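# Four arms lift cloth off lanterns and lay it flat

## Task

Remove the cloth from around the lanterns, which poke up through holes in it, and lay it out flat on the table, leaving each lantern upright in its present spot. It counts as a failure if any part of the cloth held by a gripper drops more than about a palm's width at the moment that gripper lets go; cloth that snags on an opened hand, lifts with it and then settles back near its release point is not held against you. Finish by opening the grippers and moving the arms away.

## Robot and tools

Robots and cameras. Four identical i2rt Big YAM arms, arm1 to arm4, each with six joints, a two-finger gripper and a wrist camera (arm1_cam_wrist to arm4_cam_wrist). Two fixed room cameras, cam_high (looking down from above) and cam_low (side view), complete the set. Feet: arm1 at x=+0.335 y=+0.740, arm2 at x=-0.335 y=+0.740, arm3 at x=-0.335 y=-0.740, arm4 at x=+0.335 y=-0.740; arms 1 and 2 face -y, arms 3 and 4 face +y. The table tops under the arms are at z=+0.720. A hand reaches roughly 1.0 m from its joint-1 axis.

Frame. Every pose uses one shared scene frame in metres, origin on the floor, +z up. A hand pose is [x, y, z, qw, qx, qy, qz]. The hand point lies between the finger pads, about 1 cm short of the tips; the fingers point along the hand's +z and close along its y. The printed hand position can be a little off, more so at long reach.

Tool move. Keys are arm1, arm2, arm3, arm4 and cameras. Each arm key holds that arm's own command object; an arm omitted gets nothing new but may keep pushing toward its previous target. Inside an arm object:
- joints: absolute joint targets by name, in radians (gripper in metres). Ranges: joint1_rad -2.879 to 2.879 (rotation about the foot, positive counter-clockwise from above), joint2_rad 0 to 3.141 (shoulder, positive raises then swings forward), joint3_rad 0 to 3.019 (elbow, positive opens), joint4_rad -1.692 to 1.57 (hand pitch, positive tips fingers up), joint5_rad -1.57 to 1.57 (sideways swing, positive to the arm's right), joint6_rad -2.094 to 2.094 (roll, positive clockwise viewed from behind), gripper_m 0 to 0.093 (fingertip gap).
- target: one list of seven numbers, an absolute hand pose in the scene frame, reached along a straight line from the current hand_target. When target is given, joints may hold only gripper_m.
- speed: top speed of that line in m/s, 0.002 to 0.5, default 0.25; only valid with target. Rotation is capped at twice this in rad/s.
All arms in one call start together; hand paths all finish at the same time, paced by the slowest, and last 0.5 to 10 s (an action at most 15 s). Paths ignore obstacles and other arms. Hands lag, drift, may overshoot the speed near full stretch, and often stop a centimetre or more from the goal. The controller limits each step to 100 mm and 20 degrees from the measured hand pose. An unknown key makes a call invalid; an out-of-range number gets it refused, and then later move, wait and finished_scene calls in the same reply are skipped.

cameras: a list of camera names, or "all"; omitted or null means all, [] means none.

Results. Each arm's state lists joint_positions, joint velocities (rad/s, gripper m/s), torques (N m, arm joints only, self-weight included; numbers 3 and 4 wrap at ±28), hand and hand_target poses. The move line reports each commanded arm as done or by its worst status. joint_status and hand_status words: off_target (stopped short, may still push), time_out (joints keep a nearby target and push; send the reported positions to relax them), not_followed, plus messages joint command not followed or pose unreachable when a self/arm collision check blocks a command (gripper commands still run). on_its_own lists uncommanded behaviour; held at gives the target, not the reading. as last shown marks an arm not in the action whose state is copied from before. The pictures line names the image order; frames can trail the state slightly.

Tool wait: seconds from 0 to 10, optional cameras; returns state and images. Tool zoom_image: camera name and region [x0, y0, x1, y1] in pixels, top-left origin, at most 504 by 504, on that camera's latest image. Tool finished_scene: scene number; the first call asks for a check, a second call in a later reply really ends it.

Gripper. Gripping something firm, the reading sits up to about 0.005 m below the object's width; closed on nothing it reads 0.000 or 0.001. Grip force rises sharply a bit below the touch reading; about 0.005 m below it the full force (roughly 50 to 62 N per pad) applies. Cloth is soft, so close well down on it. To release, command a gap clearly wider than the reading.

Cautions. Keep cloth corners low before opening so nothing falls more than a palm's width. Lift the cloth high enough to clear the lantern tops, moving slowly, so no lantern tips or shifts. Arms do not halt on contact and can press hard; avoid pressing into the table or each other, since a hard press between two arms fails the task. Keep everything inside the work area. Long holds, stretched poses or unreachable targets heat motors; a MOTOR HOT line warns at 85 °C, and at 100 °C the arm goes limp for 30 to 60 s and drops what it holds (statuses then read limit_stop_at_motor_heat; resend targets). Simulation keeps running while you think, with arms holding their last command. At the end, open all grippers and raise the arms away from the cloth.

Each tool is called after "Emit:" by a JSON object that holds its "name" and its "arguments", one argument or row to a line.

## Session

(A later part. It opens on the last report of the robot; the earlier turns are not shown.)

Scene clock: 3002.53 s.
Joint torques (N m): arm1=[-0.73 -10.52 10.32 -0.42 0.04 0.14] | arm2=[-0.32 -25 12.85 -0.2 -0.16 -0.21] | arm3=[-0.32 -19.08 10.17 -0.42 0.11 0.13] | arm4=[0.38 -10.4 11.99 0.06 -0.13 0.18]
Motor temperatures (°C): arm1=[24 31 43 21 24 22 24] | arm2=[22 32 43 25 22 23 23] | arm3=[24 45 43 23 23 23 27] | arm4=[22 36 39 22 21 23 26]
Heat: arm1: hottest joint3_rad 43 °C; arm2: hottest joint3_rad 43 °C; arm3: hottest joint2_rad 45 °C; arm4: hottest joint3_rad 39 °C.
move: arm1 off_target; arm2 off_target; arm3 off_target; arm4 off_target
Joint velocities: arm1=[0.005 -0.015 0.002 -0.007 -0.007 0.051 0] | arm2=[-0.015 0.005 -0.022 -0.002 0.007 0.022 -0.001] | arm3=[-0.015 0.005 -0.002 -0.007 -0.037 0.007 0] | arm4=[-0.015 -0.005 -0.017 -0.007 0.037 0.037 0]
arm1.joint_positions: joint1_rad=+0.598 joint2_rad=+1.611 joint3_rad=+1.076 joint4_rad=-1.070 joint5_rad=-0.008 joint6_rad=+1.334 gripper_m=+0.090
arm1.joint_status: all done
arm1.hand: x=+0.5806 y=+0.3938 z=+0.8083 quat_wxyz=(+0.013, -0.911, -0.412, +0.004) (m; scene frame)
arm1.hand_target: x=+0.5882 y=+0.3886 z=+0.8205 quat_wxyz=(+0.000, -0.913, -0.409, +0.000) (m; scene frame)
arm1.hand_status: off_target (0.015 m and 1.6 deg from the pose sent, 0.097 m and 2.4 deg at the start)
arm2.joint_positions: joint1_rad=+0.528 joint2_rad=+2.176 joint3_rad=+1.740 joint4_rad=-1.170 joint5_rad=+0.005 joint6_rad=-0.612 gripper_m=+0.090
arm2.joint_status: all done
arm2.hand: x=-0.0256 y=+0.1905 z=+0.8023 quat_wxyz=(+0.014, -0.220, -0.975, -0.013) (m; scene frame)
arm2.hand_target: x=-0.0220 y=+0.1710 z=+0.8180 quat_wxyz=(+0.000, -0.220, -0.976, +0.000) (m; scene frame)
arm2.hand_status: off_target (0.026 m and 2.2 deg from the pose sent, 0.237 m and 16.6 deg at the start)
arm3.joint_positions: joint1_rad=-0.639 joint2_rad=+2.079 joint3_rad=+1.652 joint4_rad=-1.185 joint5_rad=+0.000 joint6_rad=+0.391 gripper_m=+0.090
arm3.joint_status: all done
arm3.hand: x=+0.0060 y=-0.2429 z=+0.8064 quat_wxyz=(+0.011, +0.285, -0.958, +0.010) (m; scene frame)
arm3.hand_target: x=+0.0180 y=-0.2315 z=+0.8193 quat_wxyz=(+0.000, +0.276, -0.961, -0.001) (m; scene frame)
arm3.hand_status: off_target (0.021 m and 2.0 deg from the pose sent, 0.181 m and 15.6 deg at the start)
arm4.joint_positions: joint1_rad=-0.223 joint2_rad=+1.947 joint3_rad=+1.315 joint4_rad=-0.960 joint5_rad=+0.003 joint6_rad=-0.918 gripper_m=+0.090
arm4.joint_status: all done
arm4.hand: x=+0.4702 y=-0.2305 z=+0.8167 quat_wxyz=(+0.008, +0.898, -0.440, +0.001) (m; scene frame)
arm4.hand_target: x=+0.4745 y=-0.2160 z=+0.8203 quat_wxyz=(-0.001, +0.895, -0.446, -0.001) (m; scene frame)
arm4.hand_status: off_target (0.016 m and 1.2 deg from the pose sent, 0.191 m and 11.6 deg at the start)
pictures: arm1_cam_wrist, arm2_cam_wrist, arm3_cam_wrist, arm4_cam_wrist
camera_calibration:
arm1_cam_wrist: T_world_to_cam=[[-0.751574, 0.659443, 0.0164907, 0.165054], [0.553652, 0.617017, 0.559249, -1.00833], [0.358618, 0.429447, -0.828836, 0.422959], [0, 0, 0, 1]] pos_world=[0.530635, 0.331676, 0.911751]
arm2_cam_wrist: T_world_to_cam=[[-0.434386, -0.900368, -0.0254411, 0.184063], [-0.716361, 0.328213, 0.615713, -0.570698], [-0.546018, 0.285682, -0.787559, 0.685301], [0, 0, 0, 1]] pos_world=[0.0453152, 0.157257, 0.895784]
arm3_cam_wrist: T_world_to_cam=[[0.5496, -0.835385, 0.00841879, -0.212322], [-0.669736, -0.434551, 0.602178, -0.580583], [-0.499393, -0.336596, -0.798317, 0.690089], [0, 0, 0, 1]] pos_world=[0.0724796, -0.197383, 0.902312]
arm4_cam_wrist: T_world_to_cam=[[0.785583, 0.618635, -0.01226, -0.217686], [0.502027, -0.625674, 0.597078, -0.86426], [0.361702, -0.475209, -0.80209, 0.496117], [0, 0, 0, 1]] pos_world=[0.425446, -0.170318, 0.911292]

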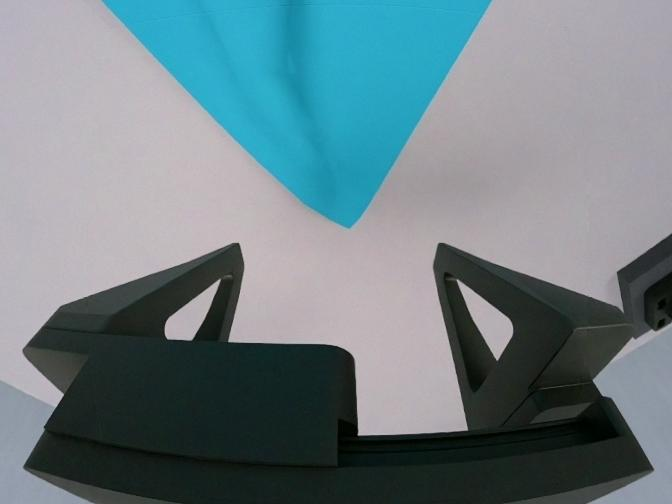

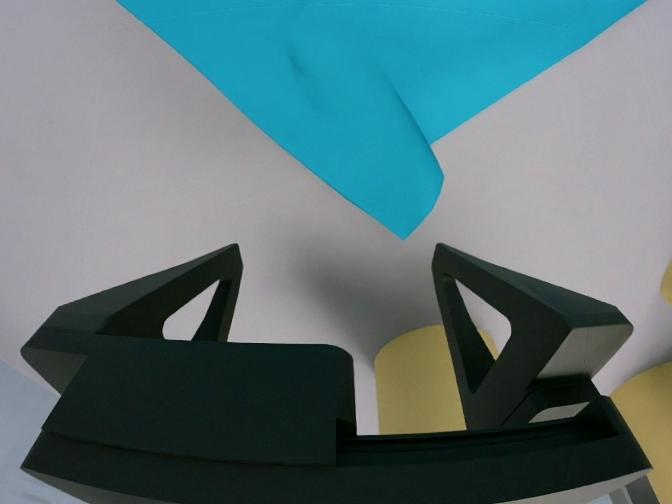

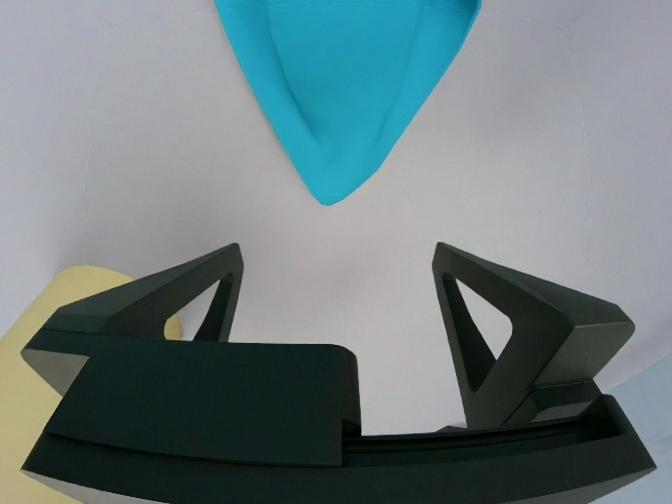

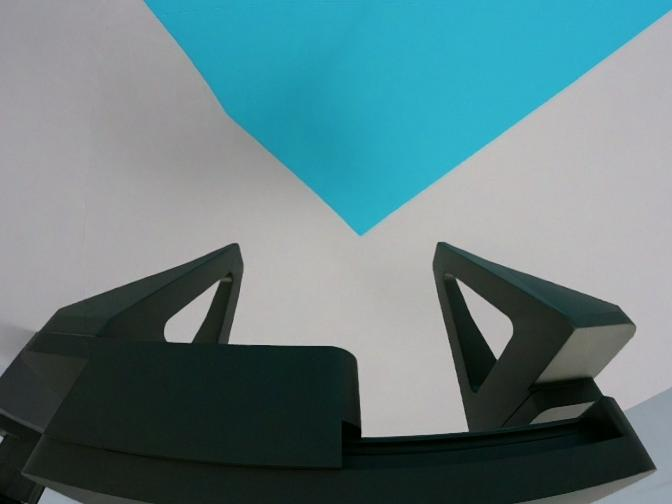

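Emit:
{"name": "move", "arguments": {
  "arm1": {"target": [0.578, 0.39, 0.735, 0, 0.891, 0.454, 0], "speed": 0.12},
  "arm2": {"target": [-0.01, 0.155, 0.737, 0, 0.1564, 0.9877, 0], "speed": 0.12},
  "arm3": {"target": [0.023, -0.22, 0.735, 0, 0.2588, -0.9659, 0], "speed": 0.12},
  "arm4": {"target": [0.502, -0.225, 0.735, 0, 0.8949, -0.4462, 0], "speed": 0.12},
  "cameras": ["arm1_cam_wrist", "arm2_cam_wrist", "arm3_cam_wrist", "arm4_cam_wrist"]
}}

Scene clock: 3033.77 s.
Joint torques (N m): arm1=[-1.85 -10.58 7.23 0.39 0.11 -0.07] | arm2=[0.03 -24.94 12.07 0.65 -0.2 -0.19] | arm3=[0.09 -19.66 8.38 0.5 0.21 0.16] | arm4=[-0.38 -11.75 7.69 0.69 -0.05 -0.07]
Motor temperatures (°C): arm1=[24 32 45 21 24 22 24] | arm2=[22 33 44 25 22 23 23] | arm3=[24 46 44 23 23 23 27] | arm4=[22 35 39 22 21 23 26]
Heat: arm1: hottest joint3_rad 45 °C; arm2: hottest joint3_rad 44 °C; arm3: hottest joint2_rad 46 °C; arm4: hottest joint3_rad 39 °C.
move: arm1 done; arm2 off_target; arm3 off_target; arm4 done
Joint velocities: arm1=[-0.015 -0.005 -0.002 -0.012 -0.095 -0.022 0] | arm2=[0.005 -0.034 0.002 -0.002 -0.037 -0.007 -0.001] | arm3=[0.005 -0.015 -0.012 0.007 -0.037 -0.051 0] | arm4=[-0.005 -0.015 -0.017 -0.002 0.022 0.095 0]
arm1.joint_positions: joint1_rad=+0.596 joint2_rad=+1.716 joint3_rad=+0.981 joint4_rad=-0.849 joint5_rad=-0.008 joint6_rad=+1.244 gripper_m=+0.090
arm1.joint_status: not commanded
arm1.hand: x=+0.5787 y=+0.3934 z=+0.7360 quat_wxyz=(+0.003, -0.892, -0.452, +0.002) (m; scene frame)
arm1.hand_target: x=+0.5776 y=+0.3906 z=+0.7348 quat_wxyz=(+0.000, -0.891, -0.454, +0.000) (m; scene frame)
arm1.hand_status: done (0.004 m and 0.5 deg from the pose sent, 0.073 m and 5.6 deg at the start)
arm2.joint_positions: joint1_rad=+0.528 joint2_rad=+2.309 joint3_rad=+1.779 joint4_rad=-1.082 joint5_rad=+0.006 joint6_rad=-0.739 gripper_m=+0.090
arm2.joint_status: not commanded
arm2.hand: x=-0.0180 y=+0.1772 z=+0.7319 quat_wxyz=(+0.015, -0.158, -0.987, -0.016) (m; scene frame)
arm2.hand_target: x=-0.0114 y=+0.1563 z=+0.7375 quat_wxyz=(+0.000, -0.156, -0.988, +0.000) (m; scene frame)
arm2.hand_status: off_target (0.024 m and 2.5 deg from the pose sent, 0.076 m and 7.7 deg at the start)
arm3.joint_positions: joint1_rad=-0.639 joint2_rad=+2.204 joint3_rad=+1.652 joint4_rad=-1.064 joint5_rad=-0.003 joint6_rad=+0.431 gripper_m=+0.090
arm3.joint_status: not commanded
arm3.hand: x=+0.0128 y=-0.2323 z=+0.7317 quat_wxyz=(+0.013, +0.266, -0.964, +0.010) (m; scene frame)
arm3.hand_target: x=+0.0221 y=-0.2208 z=+0.7355 quat_wxyz=(+0.000, +0.259, -0.966, +0.000) (m; scene frame)
arm3.hand_status: off_target (0.016 m and 2.1 deg from the pose sent, 0.077 m and 3.6 deg at the start)
arm4.joint_positions: joint1_rad=-0.267 joint2_rad=+2.097 joint3_rad=+1.315 joint4_rad=-0.797 joint5_rad=+0.003 joint6_rad=-0.944 gripper_m=+0.090
arm4.joint_status: not commanded
arm4.hand: x=+0.4962 y=-0.2242 z=+0.7394 quat_wxyz=(+0.001, +0.894, -0.448, -0.001) (m; scene frame)
arm4.hand_target: x=+0.5023 y=-0.2248 z=+0.7345 quat_wxyz=(+0.000, +0.895, -0.446, +0.000) (m; scene frame)
arm4.hand_status: done (0.007 m and 0.2 deg from the pose sent, 0.088 m and 1.2 deg at the start)
pictures: arm1_cam_wrist, arm2_cam_wrist, arm3_cam_wrist, arm4_cam_wrist
camera_calibration:
arm1_cam_wrist: T_world_to_cam=[[-0.806695, 0.590958, -0.00336721, 0.238499], [0.489756, 0.671715, 0.555821, -0.948555], [0.330729, 0.446729, -0.831295, 0.374994], [0, 0, 0, 1]] pos_world=[0.532935, 0.328695, 0.83976]
arm2_cam_wrist: T_world_to_cam=[[-0.317224, -0.947789, -0.0326279, 0.189308], [-0.752001, 0.230433, 0.617572, -0.502237], [-0.57781, 0.220445, -0.785837, 0.647513], [0, 0, 0, 1]] pos_world=[0.0565102, 0.152416, 0.825184]
arm3_cam_wrist: T_world_to_cam=[[0.51567, -0.856744, 0.00859732, -0.211233], [-0.684142, -0.4057, 0.606101, -0.522465], [-0.515785, -0.31843, -0.795341, 0.639628], [0, 0, 0, 1]] pos_world=[0.0813976, -0.18926, 0.827205]
arm4_cam_wrist: T_world_to_cam=[[0.796844, 0.604184, -0.00140056, -0.25983], [0.488216, -0.642527, 0.590596, -0.819371], [0.355929, -0.471296, -0.806966, 0.435043], [0, 0, 0, 1]] pos_world=[0.45223, -0.164449, 0.834618]

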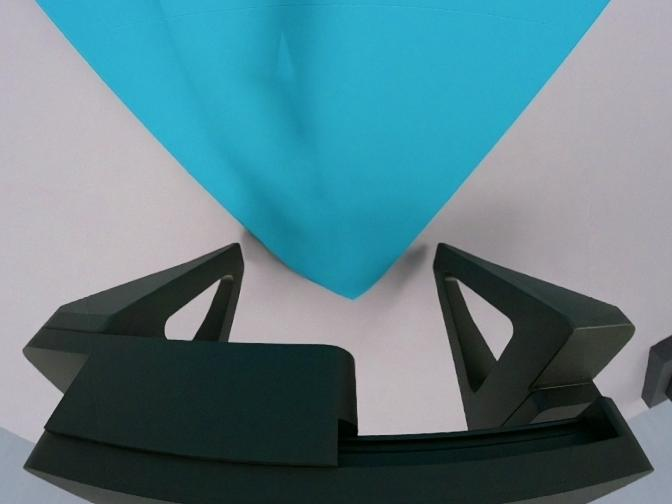

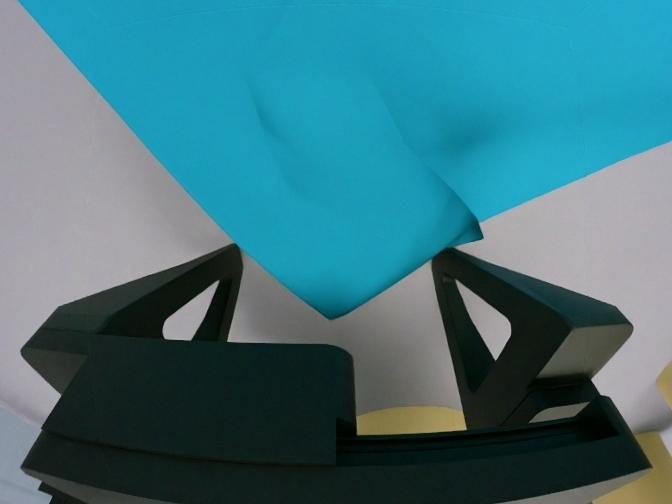

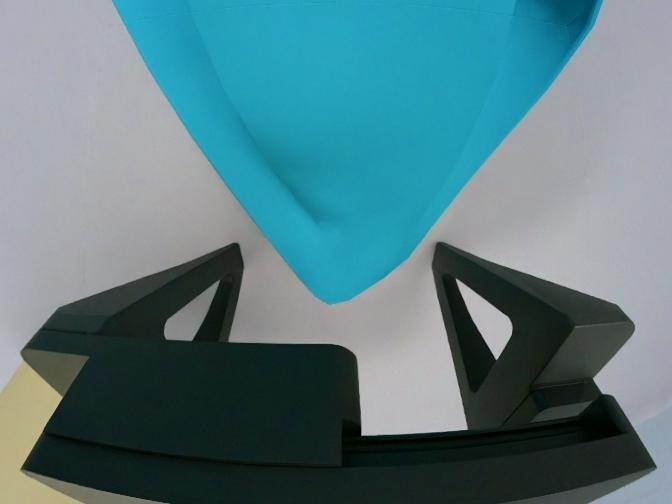

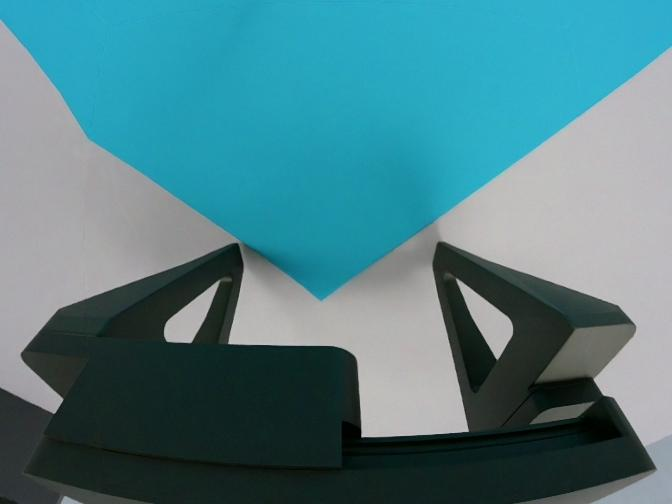

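Emit:
{"name": "move", "arguments": {
  "arm1": {"target": [0.579, 0.392, 0.717, 0, 0.891, 0.454, 0], "speed": 0.06},
  "arm2": {"target": [-0.021, 0.158, 0.719, 0, 0.1564, 0.9877, 0], "speed": 0.06},
  "arm3": {"target": [0.021, -0.221, 0.717, 0, 0.2588, -0.9659, 0], "speed": 0.06},
  "arm4": {"target": [0.507, -0.232, 0.715, 0, 0.8949, -0.4462, 0], "speed": 0.06},
  "cameras": ["arm2_cam_wrist", "arm4_cam_wrist"]
}}

Scene clock: 3038.40 s.
Joint torques (N m): arm1=[-1.61 -8.82 6.24 0.57 0.06 0] | arm2=[-0.38 -24.29 9.2 0.96 -0.23 -0.2] | arm3=[0.09 -18.14 7.35 0.84 0.22 0.17] | arm4=[-1.03 -10.05 6.31 1.22 -0.1 -0.11]
Motor temperatures (°C): arm1=[24 32 45 21 24 22 24] | arm2=[22 34 44 25 22 23 23] | arm3=[24 45 44 23 23 23 27] | arm4=[22 35 39 22 21 23 26]
Heat: arm1: hottest joint3_rad 45 °C; arm2: hottest joint3_rad 44 °C; arm3: hottest joint2_rad 45 °C; arm4: hottest joint3_rad 39 °C.
move: arm1 off_target; arm2 off_target; arm3 off_target; arm4 off_target
Joint velocities: arm1=[-0.015 -0.015 -0.002 0.002 -0.007 0.022 0] | arm2=[-0.005 -0.024 -0.002 -0.007 0.022 -0.066 0] | arm3=[-0.005 -0.005 -0.007 -0.007 -0.037 -0.007 0] | arm4=[-0.005 -0.015 -0.017 -0.002 -0.066 -0.007 0]
arm1.joint_positions: joint1_rad=+0.596 joint2_rad=+1.726 joint3_rad=+0.975 joint4_rad=-0.804 joint5_rad=-0.009 joint6_rad=+1.243 gripper_m=+0.090
arm1.joint_status: not commanded
arm1.hand: x=+0.5829 y=+0.3876 z=+0.7307 quat_wxyz=(-0.012, -0.892, -0.452, +0.000) (m; scene frame)
arm1.hand_target: x=+0.5788 y=+0.3923 z=+0.7175 quat_wxyz=(+0.000, -0.891, -0.454, +0.000) (m; scene frame)
arm1.hand_status: off_target (0.015 m and 1.4 deg from the pose sent, 0.019 m and 0.5 deg at the start)
arm2.joint_positions: joint1_rad=+0.520 joint2_rad=+2.311 joint3_rad=+1.779 joint4_rad=-1.040 joint5_rad=+0.006 joint6_rad=-0.749 gripper_m=+0.090
arm2.joint_status: not commanded
arm2.hand: x=-0.0174 y=+0.1660 z=+0.7307 quat_wxyz=(+0.002, -0.156, -0.988, -0.001) (m; scene frame)
arm2.hand_target: x=-0.0215 y=+0.1585 z=+0.7192 quat_wxyz=(+0.000, -0.157, -0.988, +0.000) (m; scene frame)
arm2.hand_status: off_target (0.015 m and 0.3 deg from the pose sent, 0.023 m and 2.5 deg at the start)
arm3.joint_positions: joint1_rad=-0.639 joint2_rad=+2.204 joint3_rad=+1.652 joint4_rad=-1.034 joint5_rad=-0.003 joint6_rad=+0.431 gripper_m=+0.090
arm3.joint_status: not commanded
arm3.hand: x=+0.0169 y=-0.2263 z=+0.7311 quat_wxyz=(+0.002, +0.266, -0.964, +0.001) (m; scene frame)
arm3.hand_target: x=+0.0205 y=-0.2215 z=+0.7173 quat_wxyz=(+0.000, +0.259, -0.966, +0.000) (m; scene frame)
arm3.hand_status: off_target (0.016 m and 0.9 deg from the pose sent, 0.020 m and 2.1 deg at the start)
arm4.joint_positions: joint1_rad=-0.273 joint2_rad=+2.098 joint3_rad=+1.308 joint4_rad=-0.761 joint5_rad=+0.004 joint6_rad=-0.954 gripper_m=+0.090
arm4.joint_status: not commanded
arm4.hand: x=+0.5005 y=-0.2205 z=+0.7367 quat_wxyz=(-0.013, +0.895, -0.446, -0.003) (m; scene frame)
arm4.hand_target: x=+0.5064 y=-0.2325 z=+0.7157 quat_wxyz=(+0.000, +0.895, -0.446, +0.000) (m; scene frame)
arm4.hand_status: off_target (0.025 m and 1.5 deg from the pose sent, 0.028 m and 0.2 deg at the start)
pictures: arm2_cam_wrist, arm4_cam_wrist
camera_calibration:
arm2_cam_wrist: T_world_to_cam=[[-0.314417, -0.949267, -0.00590364, 0.159702], [-0.764899, 0.249657, 0.593802, -0.484506], [-0.562203, 0.191217, -0.804589, 0.668176], [0, 0, 0, 1]] pos_world=[0.0552657, 0.144793, 0.826251]
arm4_cam_wrist: T_world_to_cam=[[0.794074, 0.607449, 0.0212859, -0.280095], [0.48602, -0.65559, 0.577915, -0.809898], [0.365009, -0.448562, -0.815819, 0.440097], [0, 0, 0, 1]] pos_world=[0.455404, -0.163407, 0.833054]

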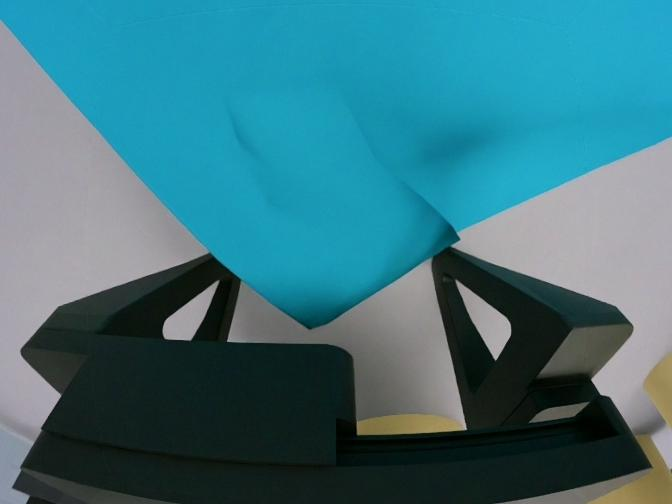

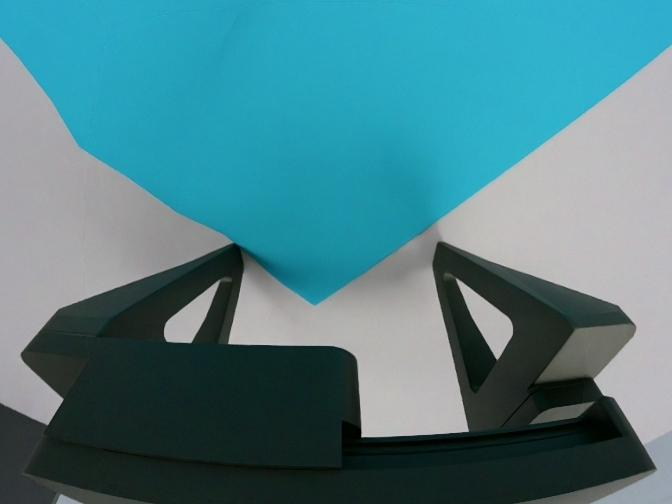

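Emit:
{"name": "move", "arguments": {
  "arm1": {"joints": {"gripper_m": 0.0}},
  "arm3": {"joints": {"gripper_m": 0.0}},
  "arm2": {"target": [-0.0325, 0.174, 0.724, 0, 0.1564, 0.9877, 0], "speed": 0.06},
  "arm4": {"target": [0.513, -0.246, 0.718, 0, 0.8949, -0.4462, 0], "speed": 0.06},
  "cameras": ["arm1_cam_wrist", "arm2_cam_wrist", "arm3_cam_wrist", "arm4_cam_wrist"]
}}

Scene clock: 3046.00 s.
Joint torques (N m): arm1=[-1.14 -9 6.31 0.39 0.08 -0.04] | arm2=[-0.38 -26.23 6.3 0.69 -0.19 -0.17] | arm3=[-0.15 -18.08 7.32 0.55 0.22 0.14] | arm4=[-1.61 -10.58 5.42 0.66 0.13 -0.15]
Motor temperatures (°C): arm1=[24 31 44 21 24 22 24] | arm2=[22 34 44 25 22 23 23] | arm3=[24 45 44 23 23 23 27] | arm4=[22 35 38 22 21 23 26]
Heat: arm1: hottest joint3_rad 44 °C; arm2: hottest joint3_rad 44 °C; arm3: hottest joint2_rad 45 °C; arm4: hottest joint3_rad 38 °C.
move: arm1 done; arm2 off_target; arm3 done; arm4 off_target
Joint velocities: arm1=[-0.015 -0.024 -0.002 -0.007 -0.022 -0.007 -0.002] | arm2=[-0.005 0.005 -0.002 -0.002 0.051 -0.007 0] | arm3=[-0.015 -0.015 -0.017 -0.007 0.022 -0.051 0] | arm4=[0.005 -0.015 -0.007 0.002 -0.022 -0.022 0]
arm1.joint_positions: joint1_rad=+0.596 joint2_rad=+1.726 joint3_rad=+0.975 joint4_rad=-0.799 joint5_rad=-0.009 joint6_rad=+1.243 gripper_m=+0.001
arm1.joint_status: all done
arm1.hand: x=+0.5835 y=+0.3867 z=+0.7304 quat_wxyz=(-0.014, -0.892, -0.452, -0.001) (m; scene frame)
arm1.hand_target: x=+0.5789 y=+0.3924 z=+0.7175 quat_wxyz=(+0.000, -0.891, -0.454, +0.000) (m; scene frame)
arm1.hand_status: not commanded
arm2.joint_positions: joint1_rad=+0.517 joint2_rad=+2.285 joint3_rad=+1.727 joint4_rad=-1.000 joint5_rad=+0.005 joint6_rad=-0.756 gripper_m=+0.090
arm2.joint_status: not commanded
arm2.hand: x=-0.0232 y=+0.1719 z=+0.7298 quat_wxyz=(-0.002, -0.155, -0.988, +0.005) (m; scene frame)
arm2.hand_target: x=-0.0324 y=+0.1744 z=+0.7242 quat_wxyz=(+0.000, -0.156, -0.988, +0.000) (m; scene frame)
arm2.hand_status: off_target (0.011 m and 0.6 deg from the pose sent, 0.018 m and 0.3 deg at the start)
arm3.joint_positions: joint1_rad=-0.637 joint2_rad=+2.206 joint3_rad=+1.652 joint4_rad=-1.026 joint5_rad=-0.004 joint6_rad=+0.435 gripper_m=+0.002
arm3.joint_status: all done
arm3.hand: x=+0.0170 y=-0.2243 z=+0.7304 quat_wxyz=(+0.000, +0.265, -0.964, -0.002) (m; scene frame)
arm3.hand_target: x=+0.0205 y=-0.2214 z=+0.7173 quat_wxyz=(+0.000, +0.259, -0.966, +0.000) (m; scene frame)
arm3.hand_status: not commanded
arm4.joint_positions: joint1_rad=-0.285 joint2_rad=+2.083 joint3_rad=+1.279 joint4_rad=-0.733 joint5_rad=-0.002 joint6_rad=-0.967 gripper_m=+0.090
arm4.joint_status: not commanded
arm4.hand: x=+0.5044 y=-0.2266 z=+0.7370 quat_wxyz=(-0.019, +0.895, -0.446, -0.006) (m; scene frame)
arm4.hand_target: x=+0.5125 y=-0.2460 z=+0.7187 quat_wxyz=(+0.000, +0.895, -0.446, +0.000) (m; scene frame)
arm4.hand_status: off_target (0.028 m and 2.4 deg from the pose sent, 0.034 m and 1.5 deg at the start)
pictures: arm1_cam_wrist, arm2_cam_wrist, arm3_cam_wrist, arm4_cam_wrist
camera_calibration:
arm1_cam_wrist: T_world_to_cam=[[-0.807204, 0.589138, -0.0365752, 0.271625], [0.477202, 0.687795, 0.547007, -0.935773], [0.347419, 0.424093, -0.836328, 0.374431], [0, 0, 0, 1]] pos_world=[0.535725, 0.324802, 0.834957]
arm2_cam_wrist: T_world_to_cam=[[-0.311542, -0.950228, 0.00288863, 0.15729], [-0.769647, 0.254117, 0.585721, -0.484776], [-0.557302, 0.180253, -0.810508, 0.669381], [0, 0, 0, 1]] pos_world=[0.0489434, 0.151993, 0.826028]
arm3_cam_wrist: T_world_to_cam=[[0.51406, -0.857729, -0.00662943, -0.195653], [-0.696762, -0.422071, 0.579981, -0.499941], [-0.500264, -0.293526, -0.814603, 0.662698], [0, 0, 0, 1]] pos_world=[0.0837617, -0.184309, 0.828495]
arm4_cam_wrist: T_world_to_cam=[[0.793794, 0.60744, 0.0301471, -0.285917], [0.486715, -0.664193, 0.567411, -0.81052], [0.364692, -0.435734, -0.822883, 0.444385], [0, 0, 0, 1]] pos_world=[0.459388, -0.171031, 0.834195]

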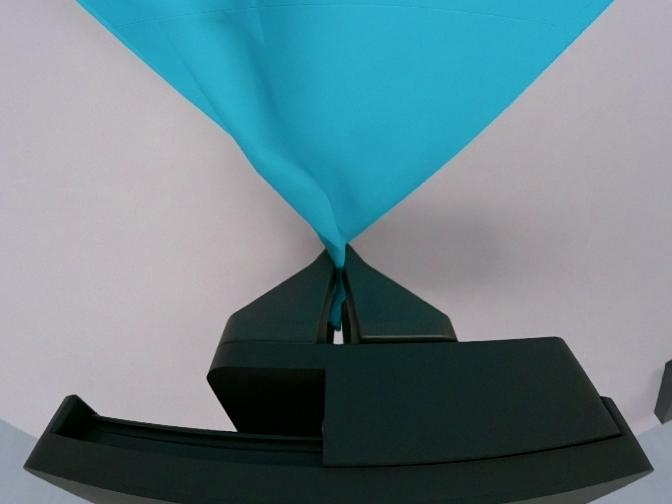

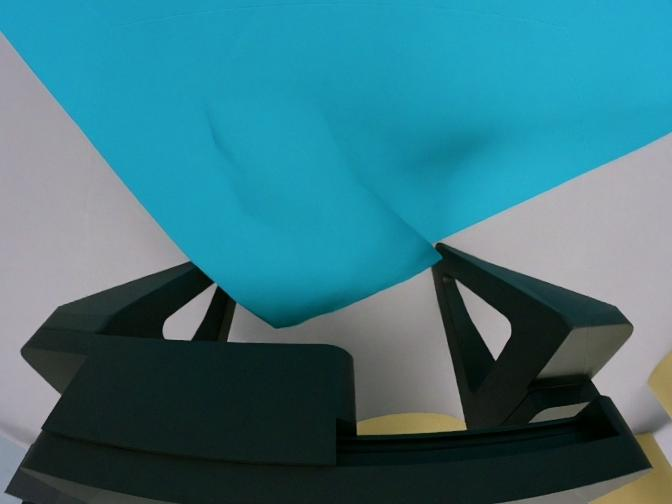

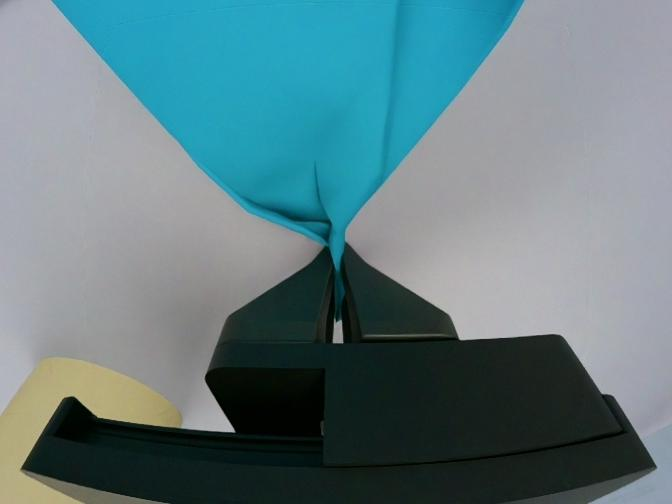

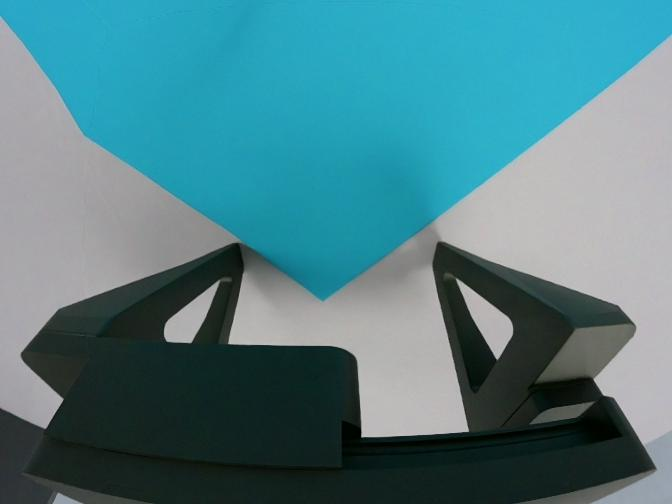

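Emit:
{"name": "move", "arguments": {
  "arm2": {"target": [-0.064, 0.19, 0.74, 0, 0.1564, 0.9877, 0], "speed": 0.1},
  "arm4": {"target": [0.513, -0.246, 0.752, 0, 0.8949, -0.4462, 0], "speed": 0.1},
  "cameras": ["arm2_cam_wrist"]
}}

Emit:
{"name": "move", "arguments": {
  "arm2": {"target": [-0.036, 0.198, 0.795, 0, 0.2079, 0.9781, 0], "speed": 0.12},
  "arm4": {"target": [0.512, -0.242, 0.718, 0, 0.8949, -0.4462, 0], "speed": 0.08},
  "cameras": ["arm2_cam_wrist", "arm4_cam_wrist"]
}}

Scene clock: 3056.90 s.
Joint torques (N m): arm1=[-1.38 -8.7 6.24 0.27 0.06 0] | arm2=[0.44 -26.52 6.79 0.79 -0.21 -0.2] | arm3=[-0.03 -18.2 7.36 0.55 0.22 0.13] | arm4=[-0.73 -11.87 7.27 0.01 0 -0.08]
Motor temperatures (°C): arm1=[24 31 43 21 24 22 25] | arm2=[22 36 43 25 22 23 23] | arm3=[24 46 45 23 23 23 28] | arm4=[22 35 36 22 21 23 26]
Heat: arm1: hottest joint3_rad 43 °C; arm2: hottest joint3_rad 43 °C; arm3: hottest joint2_rad 46 °C; arm4: hottest joint3_rad 36 °C.
move: arm2 done; arm4 done
Joint velocities: arm1=[0.005 0.015 -0.017 0.007 0.007 -0.037 0.001] | arm2=[-0.005 -0.034 -0.002 -0.002 0.051 -0.051 0] | arm3=[0.015 -0.005 -0.012 -0.007 0.022 -0.022 0] | arm4=[-0.005 -0.005 0.002 -0.002 0.022 0.051 -0.001]
arm1.joint_positions: joint1_rad=+0.596 joint2_rad=+1.726 joint3_rad=+0.975 joint4_rad=-0.799 joint5_rad=-0.009 joint6_rad=+1.243 gripper_m=+0.001
arm1.joint_status: not commanded
arm1.hand: x=+0.5835 y=+0.3867 z=+0.7304 quat_wxyz=(-0.014, -0.892, -0.452, -0.001) (m; scene frame)
arm1.hand_target: x=+0.5789 y=+0.3924 z=+0.7175 quat_wxyz=(+0.000, -0.891, -0.454, +0.000) (m; scene frame)
arm1.hand_status: not commanded
arm2.joint_positions: joint1_rad=+0.475 joint2_rad=+2.216 joint3_rad=+1.598 joint4_rad=-0.975 joint5_rad=+0.005 joint6_rad=-0.786 gripper_m=+0.090
arm2.joint_status: not commanded
arm2.hand: x=-0.0644 y=+0.1938 z=+0.7311 quat_wxyz=(+0.008, -0.161, -0.987, -0.009) (m; scene frame)
arm2.hand_target: x=-0.0638 y=+0.1907 z=+0.7402 quat_wxyz=(+0.000, -0.156, -0.988, +0.000) (m; scene frame)
arm2.hand_status: done (0.010 m and 1.5 deg from the pose sent, 0.046 m and 0.6 deg at the start)
arm3.joint_positions: joint1_rad=-0.637 joint2_rad=+2.206 joint3_rad=+1.652 joint4_rad=-1.026 joint5_rad=-0.004 joint6_rad=+0.435 gripper_m=+0.002
arm3.joint_status: not commanded
arm3.hand: x=+0.0170 y=-0.2243 z=+0.7304 quat_wxyz=(+0.000, +0.265, -0.964, -0.002) (m; scene frame)
arm3.hand_target: x=+0.0205 y=-0.2214 z=+0.7173 quat_wxyz=(+0.000, +0.259, -0.966, +0.000) (m; scene frame)
arm3.hand_status: not commanded
arm4.joint_positions: joint1_rad=-0.295 joint2_rad=+2.045 joint3_rad=+1.265 joint4_rad=-0.788 joint5_rad=+0.002 joint6_rad=-0.976 gripper_m=+0.090
arm4.joint_status: not commanded
arm4.hand: x=+0.5063 y=-0.2408 z=+0.7522 quat_wxyz=(-0.004, +0.895, -0.446, -0.002) (m; scene frame)
arm4.hand_target: x=+0.5129 y=-0.2461 z=+0.7520 quat_wxyz=(+0.000, +0.895, -0.446, +0.000) (m; scene frame)
arm4.hand_status: done (0.009 m and 0.6 deg from the pose sent, 0.026 m and 2.4 deg at the start)
pictures: arm2_cam_wrist
camera_calibration:
arm2_cam_wrist: T_world_to_cam=[[-0.322809, -0.946229, -0.0211087, 0.18128], [-0.757234, 0.244825, 0.605522, -0.534796], [-0.567795, 0.211452, -0.795548, 0.625874], [0, 0, 0, 1]] pos_world=[0.00892115, 0.170122, 0.825571]

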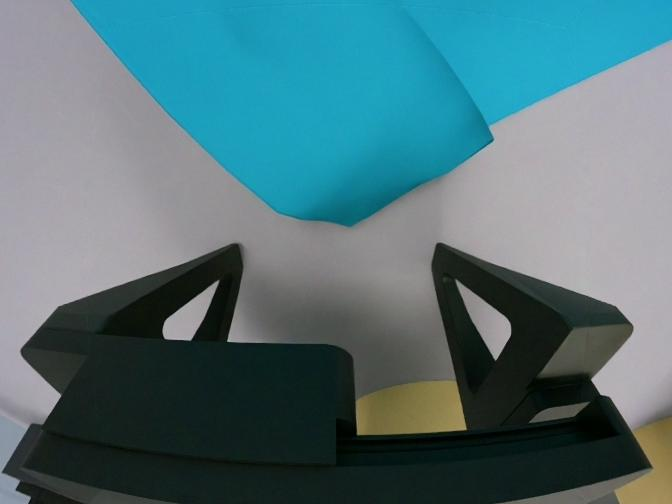

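Scene clock: 3058.13 s.
Joint torques (N m): arm1=[-1.49 -8.64 6.13 0.43 0.13 -0.05] | arm2=[0.79 -25 11.63 -0.27 -0.15 0] | arm3=[0.09 -17.96 7.31 0.57 0.22 0.13] | arm4=[-0.38 -9.35 7.56 0.94 -0.18 -0.03]
Motor temperatures (°C): arm1=[24 31 43 21 24 22 25] | arm2=[22 36 43 25 22 23 23] | arm3=[24 46 45 23 23 23 28] | arm4=[22 35 36 22 21 23 26]
Heat: arm1: hottest joint3_rad 43 °C; arm2: hottest joint3_rad 43 °C; arm3: hottest joint2_rad 46 °C; arm4: hottest joint3_rad 36 °C.
move: arm2 off_target; arm4 off_target
Joint velocities: arm1=[-0.015 -0.005 0.007 -0.007 0.007 0.037 0] | arm2=[0.005 -0.005 -0.007 0.012 -0.022 -0.037 0] | arm3=[-0.015 0.005 -0.002 0.002 -0.051 -0.051 -0.001] | arm4=[-0.005 0.005 0.012 -0.007 0.007 -0.007 0]
arm1, arm3: as last shown
arm2.joint_positions: joint1_rad=+0.517 joint2_rad=+2.142 joint3_rad=+1.598 joint4_rad=-1.067 joint5_rad=+0.004 joint6_rad=-0.658 gripper_m=+0.090
arm2.joint_status: not commanded
arm2.hand: x=-0.0460 y=+0.2135 z=+0.7749 quat_wxyz=(+0.014, -0.203, -0.979, -0.016) (m; scene frame)
arm2.hand_target: x=-0.0360 y=+0.1977 z=+0.7954 quat_wxyz=(+0.000, -0.208, -0.978, +0.000) (m; scene frame)
arm2.hand_status: off_target (0.027 m and 2.5 deg from the pose sent, 0.070 m and 5.7 deg at the start)
arm4.joint_positions: joint1_rad=-0.295 joint2_rad=+2.075 joint3_rad=+1.265 joint4_rad=-0.746 joint5_rad=+0.007 joint6_rad=-0.976 gripper_m=+0.090
arm4.joint_status: not commanded
arm4.hand: x=+0.5081 y=-0.2374 z=+0.7368 quat_wxyz=(-0.010, +0.895, -0.446, -0.001) (m; scene frame)
arm4.hand_target: x=+0.5118 y=-0.2424 z=+0.7184 quat_wxyz=(+0.000, +0.895, -0.446, +0.000) (m; scene frame)
arm4.hand_status: off_target (0.020 m and 1.2 deg from the pose sent, 0.035 m and 0.6 deg at the start)
pictures: arm2_cam_wrist, arm4_cam_wrist
camera_calibration:
arm2_cam_wrist: T_world_to_cam=[[-0.403278, -0.914577, -0.0302755, 0.203389], [-0.727104, 0.300174, 0.617427, -0.571779], [-0.555596, 0.271008, -0.786046, 0.647521], [0, 0, 0, 1]] pos_world=[0.0260394, 0.182165, 0.86817]
arm4_cam_wrist: T_world_to_cam=[[0.794074, 0.60754, 0.0185028, -0.273837], [0.485303, -0.652047, 0.582508, -0.82693], [0.365962, -0.453575, -0.812614, 0.425753], [0, 0, 0, 1]] pos_world=[0.462949, -0.17972, 0.832733]

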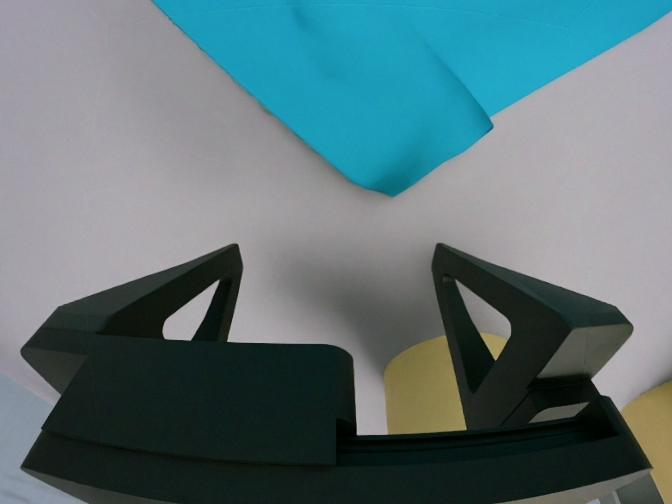

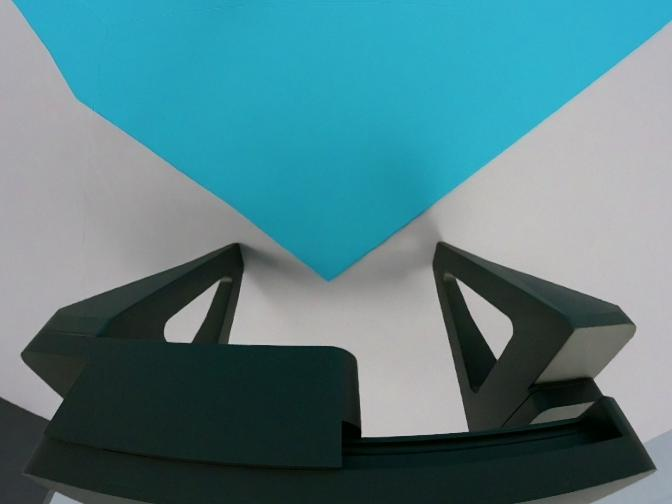

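Emit:
{"name": "move", "arguments": {
  "arm2": {"target": [-0.004, 0.159, 0.82, 0, 0.2035, 0.9791, 0], "speed": 0.12},
  "arm4": {"joints": {"gripper_m": 0.0}},
  "cameras": ["arm2_cam_wrist", "arm4_cam_wrist"]
}}

Scene clock: 3067.00 s.
Joint torques (N m): arm1=[-1.73 -8.59 6.22 0.32 0.09 -0.08] | arm2=[1.79 -25.99 12.77 -0.2 -0.18 0.02] | arm3=[0.15 -18.14 7.35 0.57 0.22 0.14] | arm4=[-0.44 -9.41 7.56 0.79 -0.19 -0.03]
Motor temperatures (°C): arm1=[24 30 42 21 24 22 25] | arm2=[22 35 44 25 22 23 23] | arm3=[24 46 45 23 23 23 28] | arm4=[22 35 36 22 21 23 26]
Heat: arm1: hottest joint3_rad 42 °C; arm2: hottest joint3_rad 44 °C; arm3: hottest joint2_rad 46 °C; arm4: hottest joint3_rad 36 °C.
move: arm2 off_target; arm4 done
Joint velocities: arm1=[-0.005 -0.005 0.007 -0.002 -0.022 0.066 0] | arm2=[-0.005 0.005 -0.012 -0.007 0.007 -0.007 -0.001] | arm3=[-0.024 -0.015 -0.012 0.002 0.007 -0.037 0] | arm4=[-0.005 -0.005 -0.007 0.002 -0.007 0.022 0]
arm1, arm3: as last shown
arm2.joint_positions: joint1_rad=+0.522 joint2_rad=+2.222 joint3_rad=+1.836 joint4_rad=-1.214 joint5_rad=+0.004 joint6_rad=-0.653 gripper_m=+0.090
arm2.joint_status: not commanded
arm2.hand: x=-0.0187 y=+0.1699 z=+0.8068 quat_wxyz=(+0.011, -0.203, -0.979, -0.012) (m; scene frame)
arm2.hand_target: x=-0.0048 y=+0.1586 z=+0.8196 quat_wxyz=(-0.001, -0.204, -0.979, +0.000) (m; scene frame)
arm2.hand_status: off_target (0.023 m and 1.8 deg from the pose sent, 0.082 m and 2.5 deg at the start)
arm4.joint_positions: joint1_rad=-0.295 joint2_rad=+2.076 joint3_rad=+1.265 joint4_rad=-0.741 joint5_rad=+0.007 joint6_rad=-0.976 gripper_m=+0.001
arm4.joint_status: all done
arm4.hand: x=+0.5084 y=-0.2365 z=+0.7367 quat_wxyz=(-0.012, +0.895, -0.446, -0.001) (m; scene frame)
arm4.hand_target: x=+0.5118 y=-0.2424 z=+0.7183 quat_wxyz=(+0.000, +0.895, -0.446, +0.000) (m; scene frame)
arm4.hand_status: not commanded
pictures: arm2_cam_wrist, arm4_cam_wrist
camera_calibration:
arm2_cam_wrist: T_world_to_cam=[[-0.403166, -0.914821, -0.0236798, 0.17025], [-0.730196, 0.305989, 0.610888, -0.554281], [-0.551607, 0.26358, -0.791363, 0.705189], [0, 0, 0, 1]] pos_world=[0.0528918, 0.139479, 0.900695]
arm4_cam_wrist: T_world_to_cam=[[0.794061, 0.607451, 0.021676, -0.276973], [0.484572, -0.654156, 0.58075, -0.825225], [0.366957, -0.450647, -0.813794, 0.426962], [0, 0, 0, 1]] pos_world=[0.463138, -0.179169, 0.832712]

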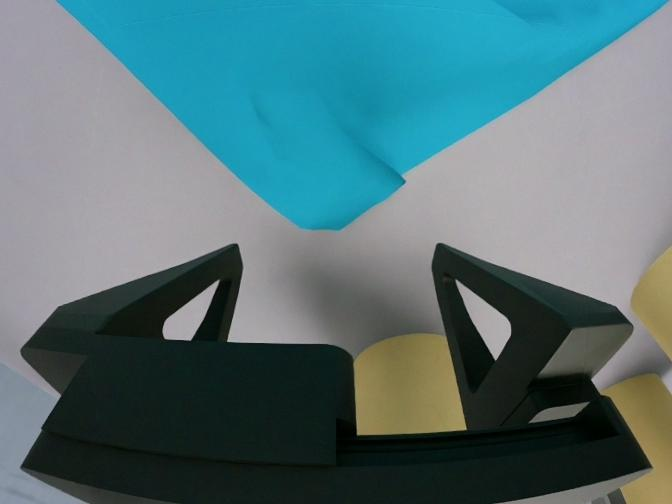

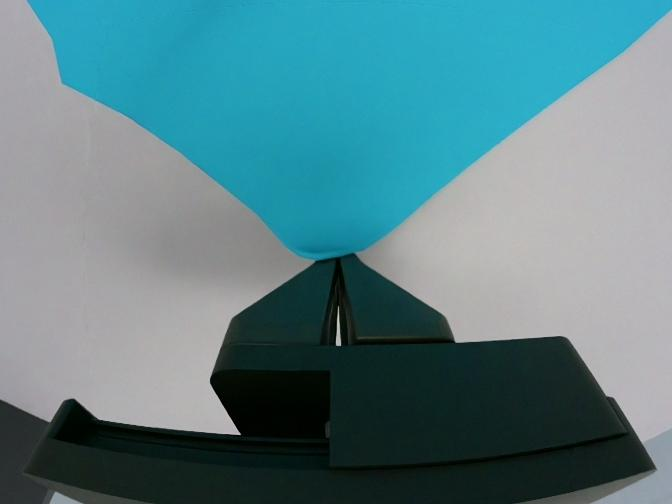

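Emit:
{"name": "zoom_image", "arguments": {
  "camera": "arm4_cam_wrist",
  "region": [240, 180, 440, 350]
}}

Scaled by 2.520 from the camera's 672x504 image, which has a finer 960x720 frame.

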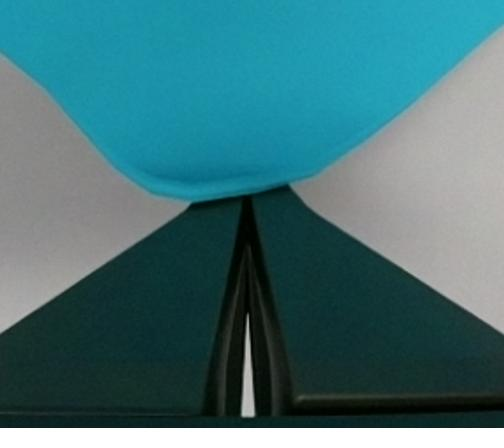

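Emit:
{"name": "move", "arguments": {
  "arm2": {"target": [0.006, 0.166, 0.722, 0, 0.2377, 0.9713, 0], "speed": 0.1},
  "arm4": {"joints": {"gripper_m": 0.09}},
  "cameras": ["arm2_cam_wrist", "arm4_cam_wrist"]
}}

Scene clock: 3077.33 s.
Joint torques (N m): arm1=[-1.49 -8.88 6.22 0.32 0.11 -0.05] | arm2=[1.55 -26.7 7.3 0.88 -0.14 0.03] | arm3=[-0.03 -18.08 7.35 0.59 0.21 0.13] | arm4=[-0.38 -9.47 7.58 0.57 -0.19 -0.04]
Motor temperatures (°C): arm1=[24 30 42 21 24 22 25] | arm2=[22 35 44 25 22 23 23] | arm3=[24 47 45 23 23 23 28] | arm4=[22 35 36 22 21 23 26]
Heat: arm1: hottest joint3_rad 42 °C; arm2: hottest joint3_rad 44 °C; arm3: hottest joint2_rad 47 °C; arm4: hottest joint3_rad 36 °C.
move: arm2 off_target; arm4 done
Joint velocities: arm1=[-0.024 -0.005 -0.002 -0.017 -0.007 -0.022 0.002] | arm2=[-0.005 -0.005 -0.007 -0.002 0.037 -0.081 0] | arm3=[0.015 -0.005 -0.007 -0.012 -0.11 -0.022 0] | arm4=[0.005 -0.005 -0.022 0.002 -0.037 -0.051 0.001]
arm1, arm3: as last shown
arm2.joint_positions: joint1_rad=+0.540 joint2_rad=+2.338 joint3_rad=+1.836 joint4_rad=-1.058 joint5_rad=+0.004 joint6_rad=-0.566 gripper_m=+0.090
arm2.joint_status: not commanded
arm2.hand: x=+0.0016 y=+0.1598 z=+0.7324 quat_wxyz=(-0.002, -0.236, -0.972, +0.003) (m; scene frame)
arm2.hand_target: x=+0.0054 y=+0.1666 z=+0.7221 quat_wxyz=(+0.000, -0.237, -0.971, +0.000) (m; scene frame)
arm2.hand_status: off_target (0.013 m and 0.5 deg from the pose sent, 0.088 m and 4.5 deg at the start)
arm4.joint_positions: joint1_rad=-0.296 joint2_rad=+2.076 joint3_rad=+1.265 joint4_rad=-0.736 joint5_rad=+0.007 joint6_rad=-0.976 gripper_m=+0.090
arm4.joint_status: all done
arm4.hand: x=+0.5091 y=-0.2352 z=+0.7367 quat_wxyz=(-0.015, +0.895, -0.446, -0.001) (m; scene frame)
arm4.hand_target: x=+0.5118 y=-0.2424 z=+0.7183 quat_wxyz=(+0.000, +0.895, -0.446, +0.000) (m; scene frame)
arm4.hand_status: not commanded
pictures: arm2_cam_wrist, arm4_cam_wrist
camera_calibration:
arm2_cam_wrist: T_world_to_cam=[[-0.464544, -0.88555, -0.0000365638, 0.145496], [-0.718222, 0.376743, 0.584997, -0.483317], [-0.518031, 0.271783, -0.811035, 0.673171], [0, 0, 0, 1]] pos_world=[0.0691831, 0.127973, 0.82871]
arm4_cam_wrist: T_world_to_cam=[[0.794267, 0.606994, 0.0264323, -0.281973], [0.483229, -0.657492, 0.578096, -0.822879], [0.368279, -0.446389, -0.815541, 0.428939], [0, 0, 0, 1]] pos_world=[0.463631, -0.178407, 0.832973]

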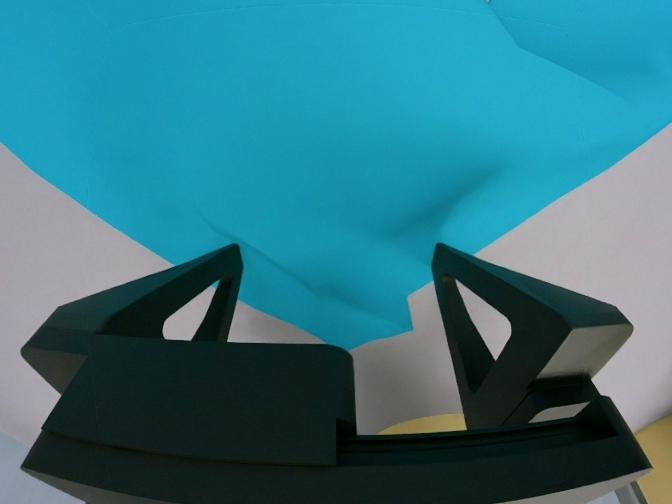

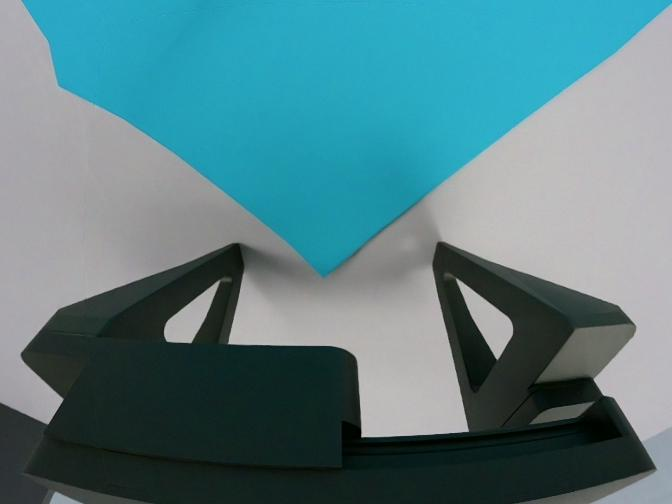

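Emit:
{"name": "move", "arguments": {
  "arm2": {"target": [-0.008, 0.158, 0.8, 0, 0.2079, 0.9781, 0], "speed": 0.12},
  "arm4": {"target": [0.503, -0.217, 0.719, 0, 0.8949, -0.4462, 0], "speed": 0.06},
  "cameras": ["arm2_cam_wrist", "arm4_cam_wrist"]
}}

Scene clock: 3090.63 s.
Joint torques (N m): arm1=[-1.44 -8.64 6.3 0.39 0.11 -0.01] | arm2=[-0.26 -27.16 10.97 -0.24 -0.12 -0.19] | arm3=[0.03 -18.08 7.36 0.58 0.23 0.13] | arm4=[2.14 -9.17 9.8 0.27 -0.18 0.14]
Motor temperatures (°C): arm1=[24 30 41 21 24 22 25] | arm2=[22 35 43 25 22 23 23] | arm3=[24 47 45 23 23 23 29] | arm4=[22 36 36 22 21 23 26]
Heat: arm1: hottest joint3_rad 41 °C; arm2: hottest joint3_rad 43 °C; arm3: hottest joint2_rad 47 °C; arm4: hottest joint2_rad 36 °C.
move: arm2 off_target; arm4 off_target
Joint velocities: arm1=[-0.005 -0.005 0.012 0.002 -0.066 -0.037 0.001] | arm2=[-0.024 -0.015 0.007 0.002 -0.007 0.007 0] | arm3=[-0.005 0.005 -0.022 0.007 -0.007 0.022 0] | arm4=[0.005 0.024 -0.007 0.002 0.037 -0.007 0.001]
arm1, arm3: as last shown
arm2.joint_positions: joint1_rad=+0.536 joint2_rad=+2.257 joint3_rad=+1.836 joint4_rad=-1.175 joint5_rad=+0.004 joint6_rad=-0.627 gripper_m=+0.090
arm2.joint_status: not commanded
arm2.hand: x=-0.0080 y=+0.1705 z=+0.7843 quat_wxyz=(+0.010, -0.209, -0.978, -0.010) (m; scene frame)
arm2.hand_target: x=-0.0080 y=+0.1579 z=+0.8000 quat_wxyz=(+0.000, -0.208, -0.978, +0.000) (m; scene frame)
arm2.hand_status: off_target (0.020 m and 1.6 deg from the pose sent, 0.068 m and 3.4 deg at the start)
arm4.joint_positions: joint1_rad=-0.294 joint2_rad=+2.101 joint3_rad=+1.313 joint4_rad=-0.765 joint5_rad=+0.007 joint6_rad=-0.965 gripper_m=+0.090
arm4.joint_status: not commanded
arm4.hand: x=+0.5123 y=-0.2235 z=+0.7368 quat_wxyz=(-0.012, +0.893, -0.450, -0.001) (m; scene frame)
arm4.hand_target: x=+0.5028 y=-0.2179 z=+0.7194 quat_wxyz=(+0.000, +0.895, -0.446, +0.000) (m; scene frame)
arm4.hand_status: off_target (0.021 m and 1.4 deg from the pose sent, 0.026 m and 1.7 deg at the start)
pictures: arm2_cam_wrist, arm4_cam_wrist
camera_calibration:
arm2_cam_wrist: T_world_to_cam=[[-0.413577, -0.910237, -0.0205531, 0.17127], [-0.727526, 0.316819, 0.608549, -0.533006], [-0.547412, 0.266635, -0.79325, 0.694093], [0, 0, 0, 1]] pos_world=[0.0630124, 0.139693, 0.87847]
arm4_cam_wrist: T_world_to_cam=[[0.800051, 0.59956, 0.0211302, -0.292337], [0.478132, -0.6585, 0.581178, -0.816693], [0.362365, -0.454869, -0.813502, 0.432724], [0, 0, 0, 1]] pos_world=[0.467567, -0.165686, 0.832843]

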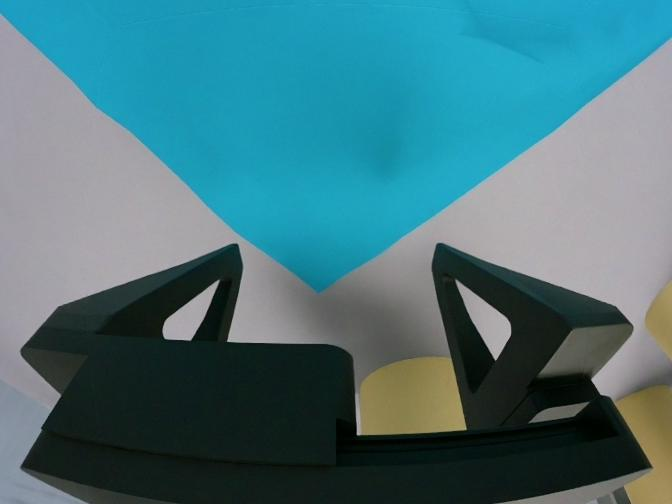

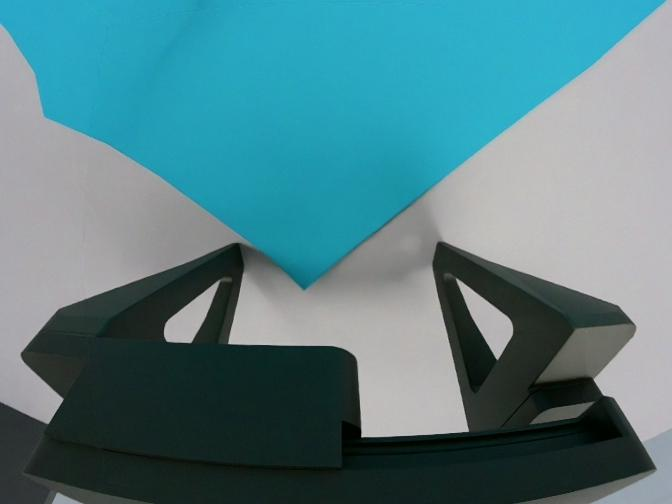

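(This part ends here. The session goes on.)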